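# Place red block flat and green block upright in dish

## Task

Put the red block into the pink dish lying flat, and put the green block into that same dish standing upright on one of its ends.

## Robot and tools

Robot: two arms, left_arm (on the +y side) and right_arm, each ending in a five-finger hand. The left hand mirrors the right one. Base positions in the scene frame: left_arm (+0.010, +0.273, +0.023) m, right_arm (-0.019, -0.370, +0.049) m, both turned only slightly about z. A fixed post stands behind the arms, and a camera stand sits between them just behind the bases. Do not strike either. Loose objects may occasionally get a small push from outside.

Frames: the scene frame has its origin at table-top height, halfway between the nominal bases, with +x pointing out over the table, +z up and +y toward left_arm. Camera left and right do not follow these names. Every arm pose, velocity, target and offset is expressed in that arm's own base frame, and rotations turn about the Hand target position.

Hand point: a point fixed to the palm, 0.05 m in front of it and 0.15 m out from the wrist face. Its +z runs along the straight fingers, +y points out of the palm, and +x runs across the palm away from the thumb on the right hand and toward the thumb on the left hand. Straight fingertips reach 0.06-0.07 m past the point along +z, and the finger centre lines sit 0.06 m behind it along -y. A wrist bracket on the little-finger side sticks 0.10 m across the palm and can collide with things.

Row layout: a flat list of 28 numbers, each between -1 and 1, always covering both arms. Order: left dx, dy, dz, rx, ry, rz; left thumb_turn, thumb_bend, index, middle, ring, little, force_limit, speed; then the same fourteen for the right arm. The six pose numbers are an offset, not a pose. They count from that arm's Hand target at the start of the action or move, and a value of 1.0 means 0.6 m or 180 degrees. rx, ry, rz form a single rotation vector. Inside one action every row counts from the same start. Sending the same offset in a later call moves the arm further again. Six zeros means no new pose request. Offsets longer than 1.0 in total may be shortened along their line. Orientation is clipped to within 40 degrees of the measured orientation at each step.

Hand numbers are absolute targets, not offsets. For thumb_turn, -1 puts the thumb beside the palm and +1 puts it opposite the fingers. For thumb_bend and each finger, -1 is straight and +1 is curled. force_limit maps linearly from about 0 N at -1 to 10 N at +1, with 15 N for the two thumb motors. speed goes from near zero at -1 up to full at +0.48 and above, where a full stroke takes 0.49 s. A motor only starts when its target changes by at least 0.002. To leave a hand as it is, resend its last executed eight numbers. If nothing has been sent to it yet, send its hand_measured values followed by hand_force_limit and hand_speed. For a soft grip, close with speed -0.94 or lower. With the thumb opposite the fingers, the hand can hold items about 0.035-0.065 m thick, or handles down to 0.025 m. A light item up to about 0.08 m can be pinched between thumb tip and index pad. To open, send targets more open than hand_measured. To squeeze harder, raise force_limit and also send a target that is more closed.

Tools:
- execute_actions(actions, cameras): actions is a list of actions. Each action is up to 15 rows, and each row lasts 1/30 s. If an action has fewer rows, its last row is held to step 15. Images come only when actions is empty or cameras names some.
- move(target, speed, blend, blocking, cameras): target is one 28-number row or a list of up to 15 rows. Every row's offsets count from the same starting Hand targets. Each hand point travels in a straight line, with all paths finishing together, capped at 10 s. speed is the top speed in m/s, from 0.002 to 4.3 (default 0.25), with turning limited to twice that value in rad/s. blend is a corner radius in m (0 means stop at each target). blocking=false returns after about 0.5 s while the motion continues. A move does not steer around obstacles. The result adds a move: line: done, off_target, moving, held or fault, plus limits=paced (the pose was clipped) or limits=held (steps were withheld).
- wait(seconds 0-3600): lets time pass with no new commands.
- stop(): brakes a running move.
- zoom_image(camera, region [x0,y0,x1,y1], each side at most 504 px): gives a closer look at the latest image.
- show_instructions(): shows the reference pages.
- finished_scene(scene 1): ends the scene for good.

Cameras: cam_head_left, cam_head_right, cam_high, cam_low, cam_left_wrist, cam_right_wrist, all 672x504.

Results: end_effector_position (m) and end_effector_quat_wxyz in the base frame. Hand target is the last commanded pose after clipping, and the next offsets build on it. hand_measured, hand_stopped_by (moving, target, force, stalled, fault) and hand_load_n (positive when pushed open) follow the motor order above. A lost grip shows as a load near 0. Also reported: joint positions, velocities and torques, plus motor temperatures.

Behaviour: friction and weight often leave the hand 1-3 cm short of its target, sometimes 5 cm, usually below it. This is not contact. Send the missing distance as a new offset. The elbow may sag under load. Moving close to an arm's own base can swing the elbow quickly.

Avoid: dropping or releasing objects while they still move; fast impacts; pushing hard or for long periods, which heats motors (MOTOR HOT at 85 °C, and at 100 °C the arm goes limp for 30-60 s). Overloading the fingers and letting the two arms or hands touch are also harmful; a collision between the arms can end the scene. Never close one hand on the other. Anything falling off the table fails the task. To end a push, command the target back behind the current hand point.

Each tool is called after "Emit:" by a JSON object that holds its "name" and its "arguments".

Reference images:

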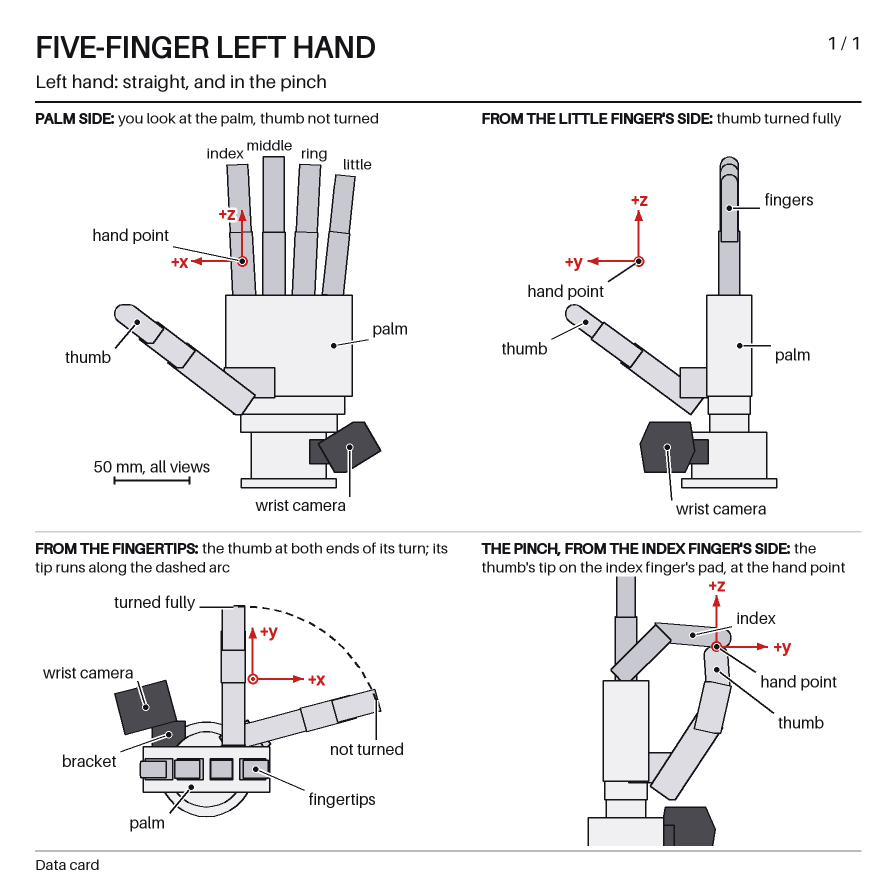

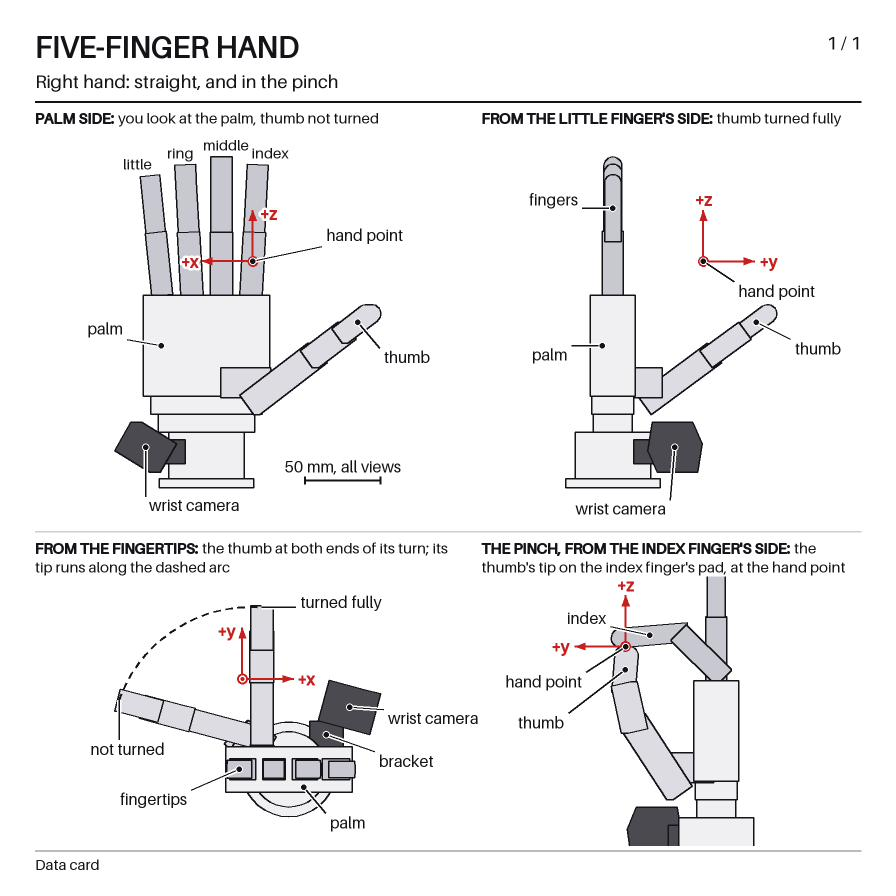

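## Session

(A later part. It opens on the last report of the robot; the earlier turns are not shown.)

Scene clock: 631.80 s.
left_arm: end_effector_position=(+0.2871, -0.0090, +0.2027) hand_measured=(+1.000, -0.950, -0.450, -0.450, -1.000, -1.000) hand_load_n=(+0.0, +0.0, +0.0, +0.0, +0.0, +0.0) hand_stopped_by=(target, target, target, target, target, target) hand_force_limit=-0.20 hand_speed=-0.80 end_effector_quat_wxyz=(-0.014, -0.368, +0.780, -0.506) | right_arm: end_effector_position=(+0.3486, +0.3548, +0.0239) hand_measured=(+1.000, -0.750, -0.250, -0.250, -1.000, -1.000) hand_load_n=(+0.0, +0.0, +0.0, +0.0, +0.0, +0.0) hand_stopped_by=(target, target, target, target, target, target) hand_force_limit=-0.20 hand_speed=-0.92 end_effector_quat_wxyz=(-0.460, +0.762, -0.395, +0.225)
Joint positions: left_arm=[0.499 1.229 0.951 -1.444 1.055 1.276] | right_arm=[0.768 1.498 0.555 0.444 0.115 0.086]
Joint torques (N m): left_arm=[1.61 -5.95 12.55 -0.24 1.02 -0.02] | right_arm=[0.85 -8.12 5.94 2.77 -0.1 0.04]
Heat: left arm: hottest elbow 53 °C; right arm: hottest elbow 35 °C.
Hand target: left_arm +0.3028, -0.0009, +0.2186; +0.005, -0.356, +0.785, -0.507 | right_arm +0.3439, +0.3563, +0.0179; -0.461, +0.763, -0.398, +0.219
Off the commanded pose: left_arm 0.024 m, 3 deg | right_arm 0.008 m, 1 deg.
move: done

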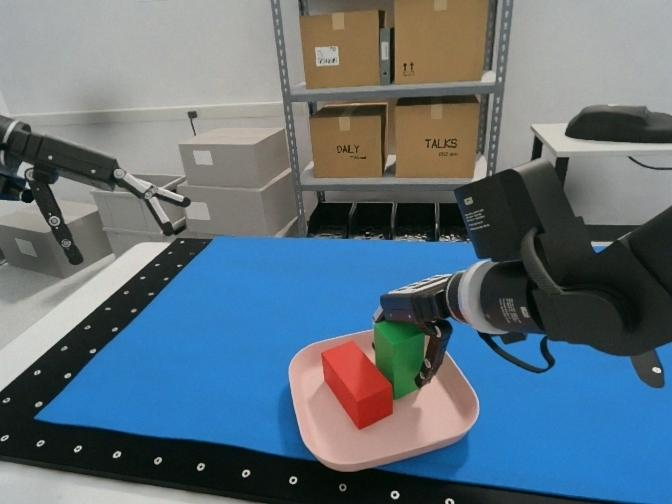

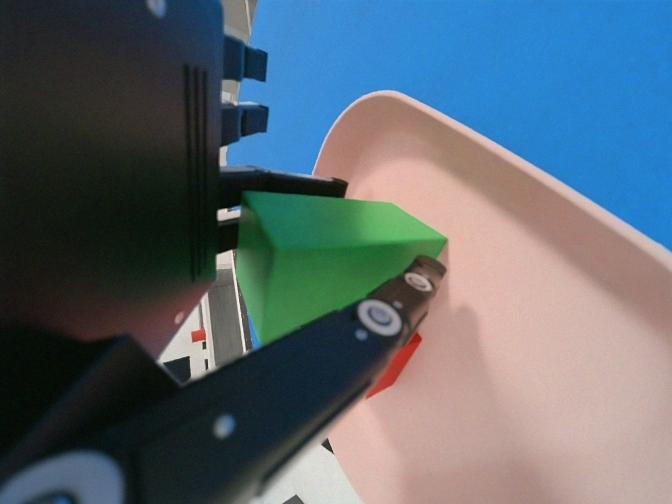

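Emit:
{"name": "move", "arguments": {"target": [0,0,0,0,0,0,1,-0.95,-0.45,-0.45,-1,-1,-0.2,-0.8,0,0,0,0,0,0,1,-0.95,-0.4,-0.4,-1,-1,-0.2,-0.9], "speed": 0.03, "cameras": ["cam_low","cam_right_wrist"]}}

Emit:
{"name": "zoom_image", "arguments": {"camera": "cam_low", "region": [330, 260, 490, 430]}}

Scene clock: 643.47 s.
left_arm: end_effector_position=(+0.2871, -0.0090, +0.2027) hand_measured=(+1.000, -0.950, -0.450, -0.450, -1.000, -1.000) hand_load_n=(+0.0, +0.0, +0.0, +0.0, +0.0, -0.5) hand_stopped_by=(target, target, target, target, target, target) hand_force_limit=-0.20 hand_speed=-0.80 end_effector_quat_wxyz=(-0.014, -0.368, +0.780, -0.506) | right_arm: end_effector_position=(+0.3486, +0.3548, +0.0239) hand_measured=(+1.000, -0.950, -0.400, -0.400, -1.000, -1.000) hand_load_n=(+0.0, +0.0, +0.0, +0.0, +0.0, +0.0) hand_stopped_by=(target, target, target, target, target, target) hand_force_limit=-0.20 hand_speed=-0.90 end_effector_quat_wxyz=(-0.460, +0.762, -0.395, +0.225)
Joint positions: left_arm=[0.499 1.229 0.951 -1.444 1.055 1.276] | right_arm=[0.768 1.498 0.555 0.444 0.115 0.086]
Joint torques (N m): left_arm=[1.55 -5.89 12.4 -0.21 1.01 0.02] | right_arm=[0.97 -8 5.94 2.76 -0.08 0.06]
Heat: left arm: hottest elbow 54 °C; right arm: hottest elbow 34 °C.
Hand target: left_arm +0.3028, -0.0009, +0.2186; +0.005, -0.356, +0.785, -0.507 | right_arm +0.3439, +0.3563, +0.0179; -0.461, +0.763, -0.398, +0.219
Off the commanded pose: left_arm 0.024 m, 3 deg | right_arm 0.008 m, 1 deg.
move: done

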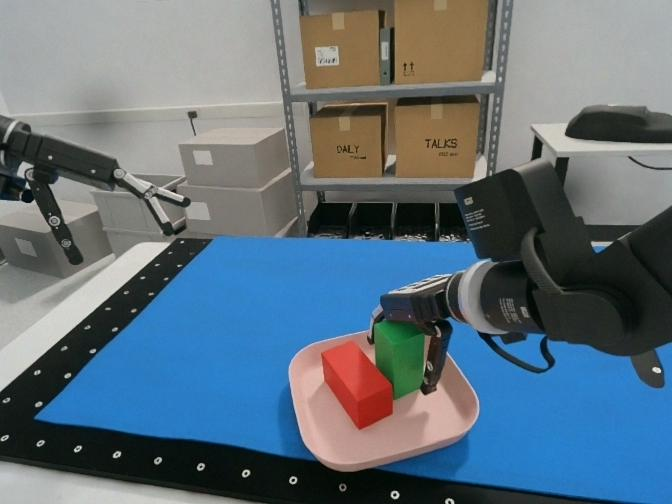

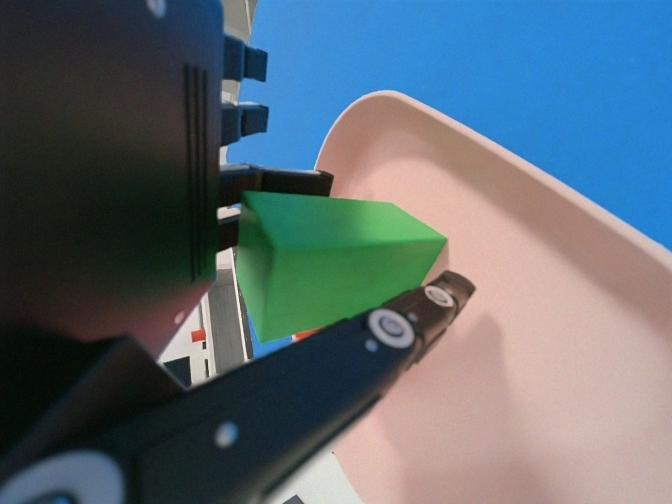

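Scaled by 2.965.

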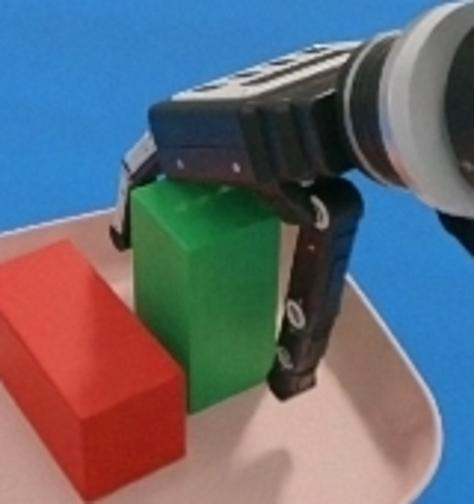

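Emit:
{"name": "move", "arguments": {"target": [0,0,0,0,0,0,1,-0.95,-0.45,-0.45,-1,-1,-0.2,-0.8,0.012,0.006,0.05,0,0,0,1,-0.95,-0.4,-0.4,-1,-1,-0.2,-0.9], "speed": 0.04, "cameras": ["cam_low","cam_right_wrist"]}}

Emit:
{"name": "zoom_image", "arguments": {"camera": "cam_low", "region": [330, 260, 490, 430]}}

Scene clock: 648.67 s.
left_arm: end_effector_position=(+0.2871, -0.0090, +0.2027) hand_measured=(+1.000, -0.950, -0.450, -0.450, -1.000, -1.000) hand_load_n=(+0.0, +0.0, +0.0, +0.0, +0.0, +0.0) hand_stopped_by=(target, target, target, target, target, target) hand_force_limit=-0.20 hand_speed=-0.80 end_effector_quat_wxyz=(-0.014, -0.368, +0.780, -0.506) | right_arm: end_effector_position=(+0.3398, +0.3478, +0.0314) hand_measured=(+1.000, -0.950, -0.400, -0.400, -1.000, -1.000) hand_load_n=(+0.0, +0.0, +0.0, +0.0, -0.5, +0.0) hand_stopped_by=(target, target, target, target, target, target) hand_force_limit=-0.20 hand_speed=-0.90 end_effector_quat_wxyz=(-0.447, +0.772, -0.397, +0.218)
Joint positions: left_arm=[0.499 1.229 0.951 -1.444 1.055 1.276] | right_arm=[0.768 1.442 0.555 0.352 0.109 0.086]
Joint torques (N m): left_arm=[1.73 -6.07 12.46 -0.14 1.03 -0.06] | right_arm=[0.44 -9.05 10.26 1.73 -0.11 0.01]
Heat: left arm: hottest elbow 54 °C; right arm: hottest elbow 34 °C.
Hand target: left_arm +0.3028, -0.0009, +0.2186; +0.005, -0.356, +0.785, -0.507 | right_arm +0.3511, +0.3599, +0.0478; -0.461, +0.763, -0.398, +0.219
Off the commanded pose: left_arm 0.024 m, 3 deg | right_arm 0.023 m, 2 deg.
move: off_target (right_arm)

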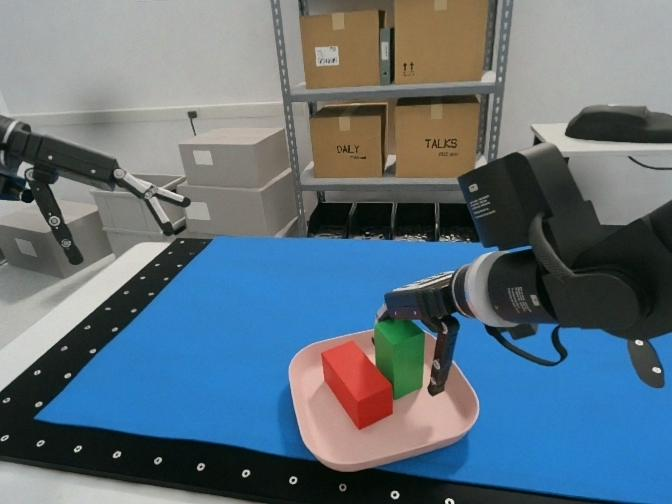

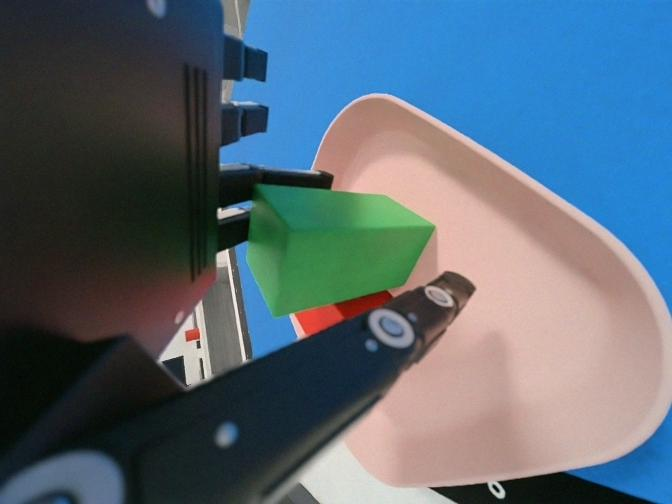

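Scaled by 2.965.

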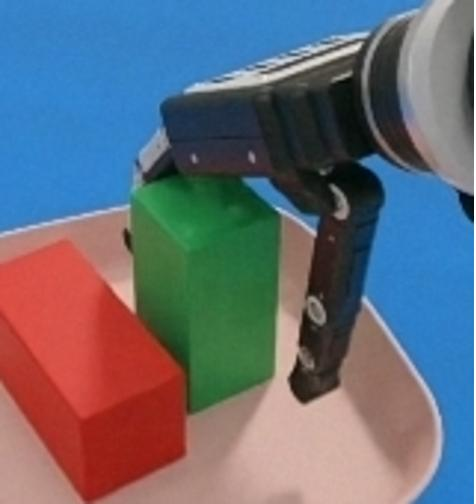

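Emit:
{"name": "move", "arguments": {"target": [0,0,0,0,0,0,1,-0.95,-0.45,-0.45,-1,-1,-0.2,-0.8,0.02,0.015,0.02,0,0,0,1,-0.95,-0.5,-0.5,-1,-1,-0.2,-0.85], "speed": 0.04, "cameras": ["cam_low","cam_right_wrist"]}}

Emit:
{"name": "zoom_image", "arguments": {"camera": "cam_low", "region": [330, 260, 490, 430]}}

Scene clock: 652.80 s.
left_arm: end_effector_position=(+0.2871, -0.0090, +0.2027) hand_measured=(+1.000, -0.950, -0.450, -0.450, -1.000, -1.000) hand_load_n=(+0.0, +0.0, +0.0, +0.0, +0.0, +0.0) hand_stopped_by=(target, target, target, target, target, target) hand_force_limit=-0.20 hand_speed=-0.80 end_effector_quat_wxyz=(-0.014, -0.368, +0.780, -0.506) | right_arm: end_effector_position=(+0.3509, +0.3597, +0.0456) hand_measured=(+1.000, -0.950, -0.500, -0.500, -1.000, -1.000) hand_load_n=(+0.0, +0.0, +0.0, +0.0, +0.0, +0.0) hand_stopped_by=(target, target, target, target, target, target) hand_force_limit=-0.20 hand_speed=-0.85 end_effector_quat_wxyz=(-0.449, +0.771, -0.396, +0.217)
Joint positions: left_arm=[0.499 1.229 0.951 -1.444 1.055 1.276] | right_arm=[0.768 1.442 0.608 0.305 0.105 0.086]
Joint torques (N m): left_arm=[1.26 -5.6 12.41 -0.32 1.01 0.01] | right_arm=[-0.32 -9.11 10.44 1.69 -0.12 -0.02]
Heat: left arm: hottest elbow 54 °C; right arm: hottest elbow 34 °C.
Hand target: left_arm +0.3028, -0.0009, +0.2186; +0.005, -0.356, +0.785, -0.507 | right_arm +0.3631, +0.3689, +0.0598; -0.460, +0.763, -0.398, +0.219
Off the commanded pose: left_arm 0.024 m, 3 deg | right_arm 0.021 m, 2 deg.
move: off_target (right_arm)

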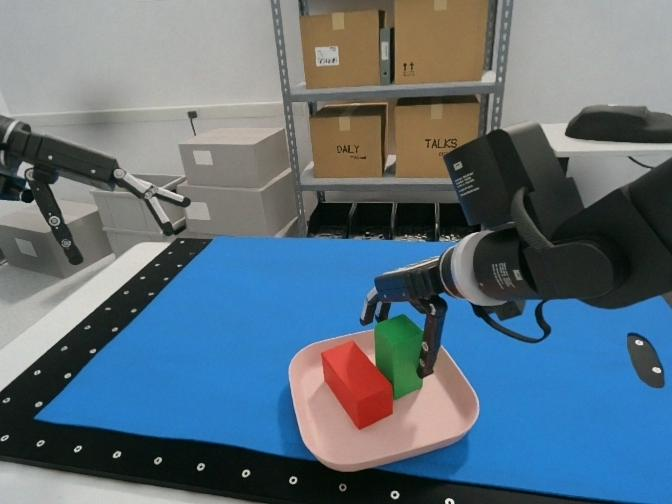

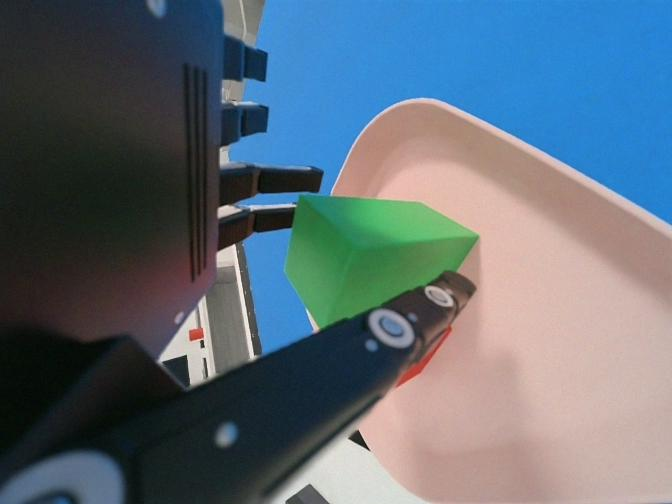

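Scaled by 2.965.

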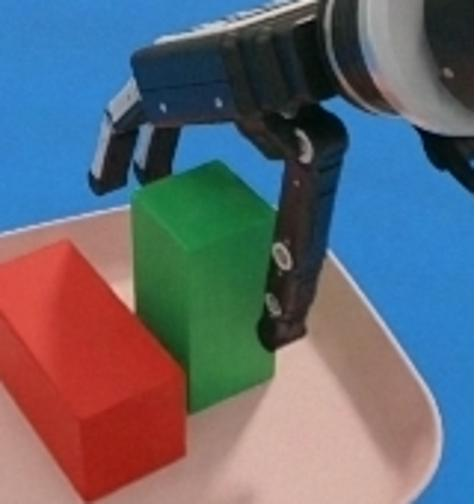

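Emit:
{"name": "move", "arguments": {"target": [0,0,0,0,0,0,1,-0.95,-0.45,-0.45,-1,-1,-0.2,-0.8,-0.008,-0.012,0.05,0,0,0,1,-1,-0.5,-0.5,-1,-1,-0.2,-0.85], "speed": 0.04, "cameras": ["cam_low","cam_right_wrist"]}}

Emit:
{"name": "zoom_image", "arguments": {"camera": "cam_low", "region": [330, 260, 490, 430]}}

Scene clock: 658.27 s.
left_arm: end_effector_position=(+0.2871, -0.0090, +0.2027) hand_measured=(+1.000, -0.950, -0.450, -0.450, -1.000, -1.000) hand_load_n=(+0.0, +0.0, +0.0, +0.0, +0.0, +0.0) hand_stopped_by=(target, target, target, target, target, target) hand_force_limit=-0.20 hand_speed=-0.80 end_effector_quat_wxyz=(-0.014, -0.368, +0.780, -0.506) | right_arm: end_effector_position=(+0.3435, +0.3538, +0.0713) hand_measured=(+1.000, -1.000, -0.500, -0.500, -1.000, -1.000) hand_load_n=(+0.0, +0.0, +0.0, +0.0, +0.0, +0.0) hand_stopped_by=(target, target, target, target, target, target) hand_force_limit=-0.20 hand_speed=-0.85 end_effector_quat_wxyz=(-0.447, +0.773, -0.395, +0.214)
Joint positions: left_arm=[0.499 1.229 0.951 -1.444 1.055 1.276] | right_arm=[0.768 1.351 0.617 0.199 0.101 0.086]
Joint torques (N m): left_arm=[1.44 -5.95 12.37 -0.25 1.06 -0.03] | right_arm=[-1.08 -8.64 11.43 1.74 -0.11 -0.06]
Heat: left arm: hottest elbow 54 °C; right arm: hottest elbow 34 °C.
Hand target: left_arm +0.3028, -0.0009, +0.2186; +0.005, -0.356, +0.785, -0.507 | right_arm +0.3582, +0.3617, +0.0898; -0.460, +0.763, -0.398, +0.219
Off the commanded pose: left_arm 0.024 m, 3 deg | right_arm 0.025 m, 2 deg.
move: off_target (right_arm)

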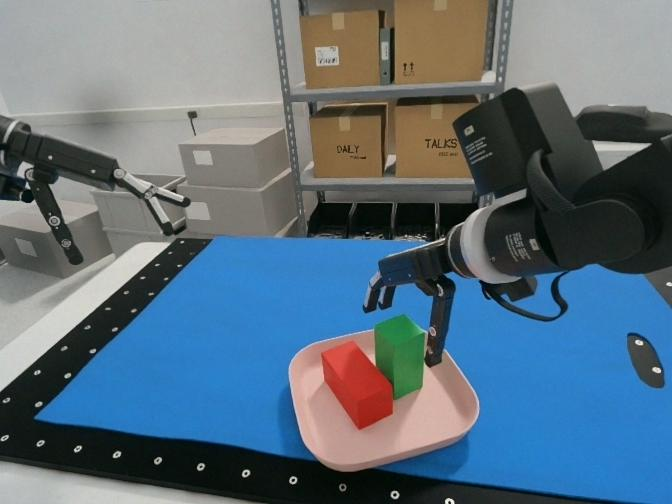

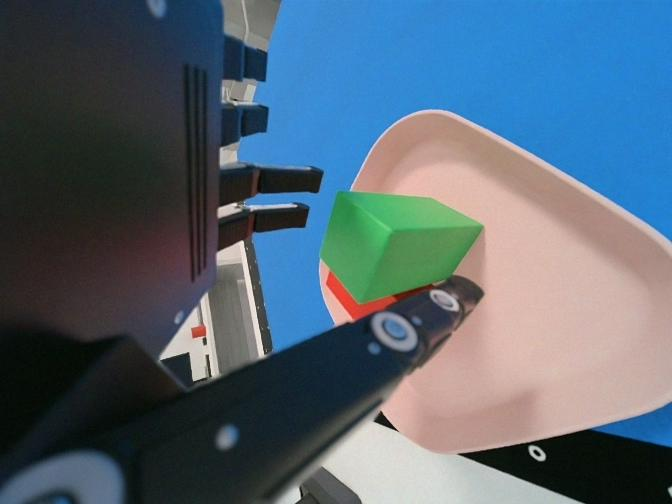

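Scaled by 2.965.

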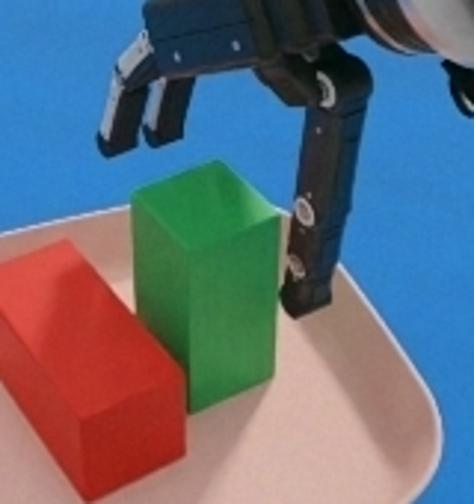

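Emit:
{"name": "move", "arguments": {"target": [[0,0,0,0,0,0,1,-0.95,-0.45,-0.45,-1,-1,-0.2,-0.8,0,0,0.18,0,0,0,1,-1,-0.5,-0.5,-1,-1,-0.2,-0.85],[0,0,0,0,0,0,1,-0.95,-0.45,-0.45,-1,-1,-0.2,-0.8,-0.08,-0.3,0.22,0,0,0,1,-1,-0.5,-0.5,-1,-1,-0.2,-0.85]], "speed": [0.08,0.2], "blend": [0.02,0], "cameras": ["cam_low","cam_high","cam_head_right"]}}

Emit:
{"name": "zoom_image", "arguments": {"camera": "cam_low", "region": [280, 300, 490, 480]}}

Emit:
{"name": "zoom_image", "arguments": {"camera": "cam_high", "region": [260, 150, 370, 240]}}

Scene clock: 665.43 s.
left_arm: end_effector_position=(+0.2871, -0.0090, +0.2027) hand_measured=(+1.000, -0.950, -0.450, -0.450, -1.000, -1.000) hand_load_n=(+0.0, +0.0, +0.0, +0.0, +0.0, -0.5) hand_stopped_by=(target, target, target, target, target, target) hand_force_limit=-0.20 hand_speed=-0.80 end_effector_quat_wxyz=(-0.014, -0.368, +0.780, -0.506) | right_arm: end_effector_position=(+0.3114, +0.1864, +0.2294) hand_measured=(+1.000, -1.000, -0.500, -0.500, -1.000, -1.000) hand_load_n=(+0.0, +0.0, +0.0, +0.0, +0.0, -0.5) hand_stopped_by=(target, target, target, target, target, target) hand_force_limit=-0.20 hand_speed=-0.85 end_effector_quat_wxyz=(-0.468, +0.758, -0.397, +0.220)
Joint positions: left_arm=[0.499 1.229 0.951 -1.444 1.055 1.276] | right_arm=[0.324 0.721 0.658 -0.443 -0.287 -0.111]
Joint torques (N m): left_arm=[1.38 -5.83 12.42 -0.24 1.02 -0.02] | right_arm=[-0.85 -1.61 9.74 1.76 -0.28 -0.25]
Heat: left arm: hottest elbow 54 °C; right arm: hottest elbow 35 °C.
Hand target: left_arm +0.3028, -0.0009, +0.2186; +0.005, -0.356, +0.785, -0.507 | right_arm +0.3103, +0.1817, +0.2218; -0.460, +0.763, -0.398, +0.219
Off the commanded pose: left_arm 0.024 m, 3 deg | right_arm 0.009 m, 1 deg.
move: done
Images, in order (width x height): cam_head_right 672x504, cam_high 672x504, cam_low 672x504.

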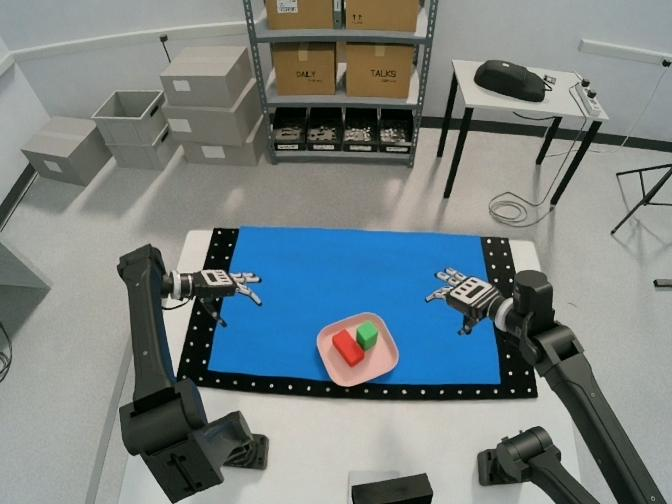

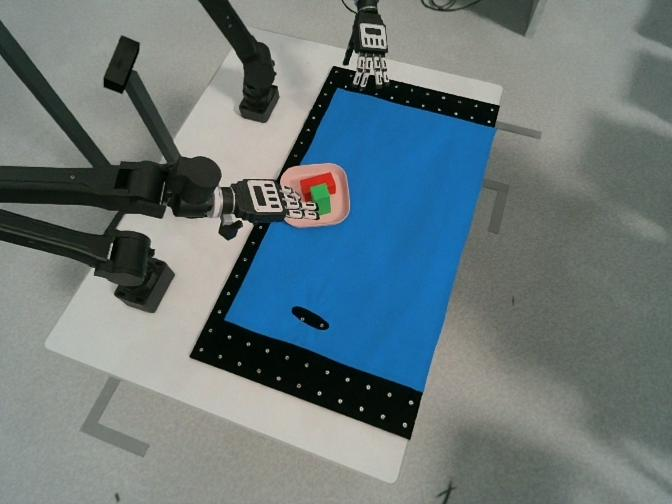

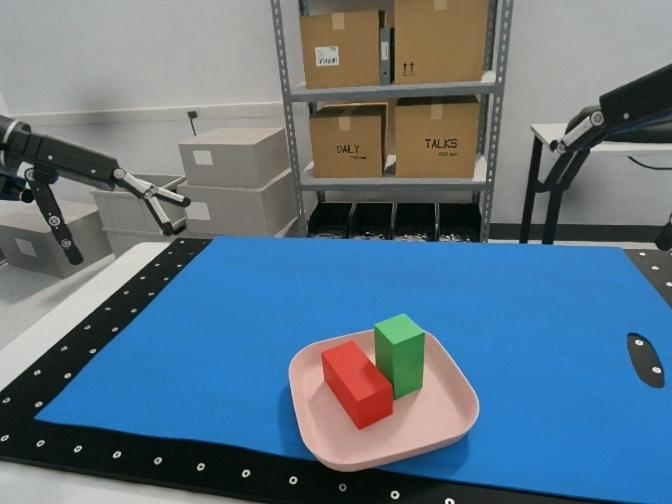

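Scaled by 2.400.

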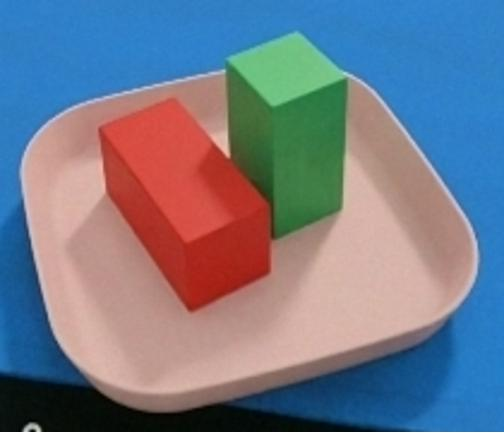

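Scaled by 4.582.

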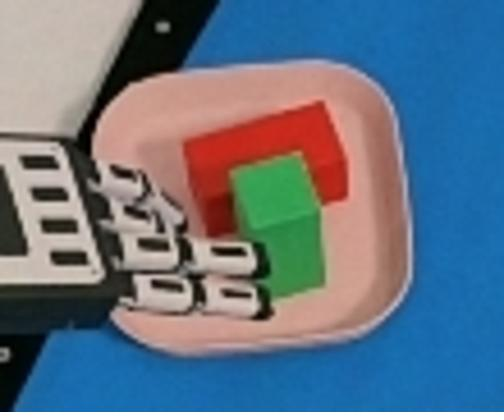

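Both blocks are in the dish, the red one lying down and the green one standing on end. Both hands are clear of them.

Emit:
{"name": "finished_scene", "arguments": {}}

The scene is finished: the task was done.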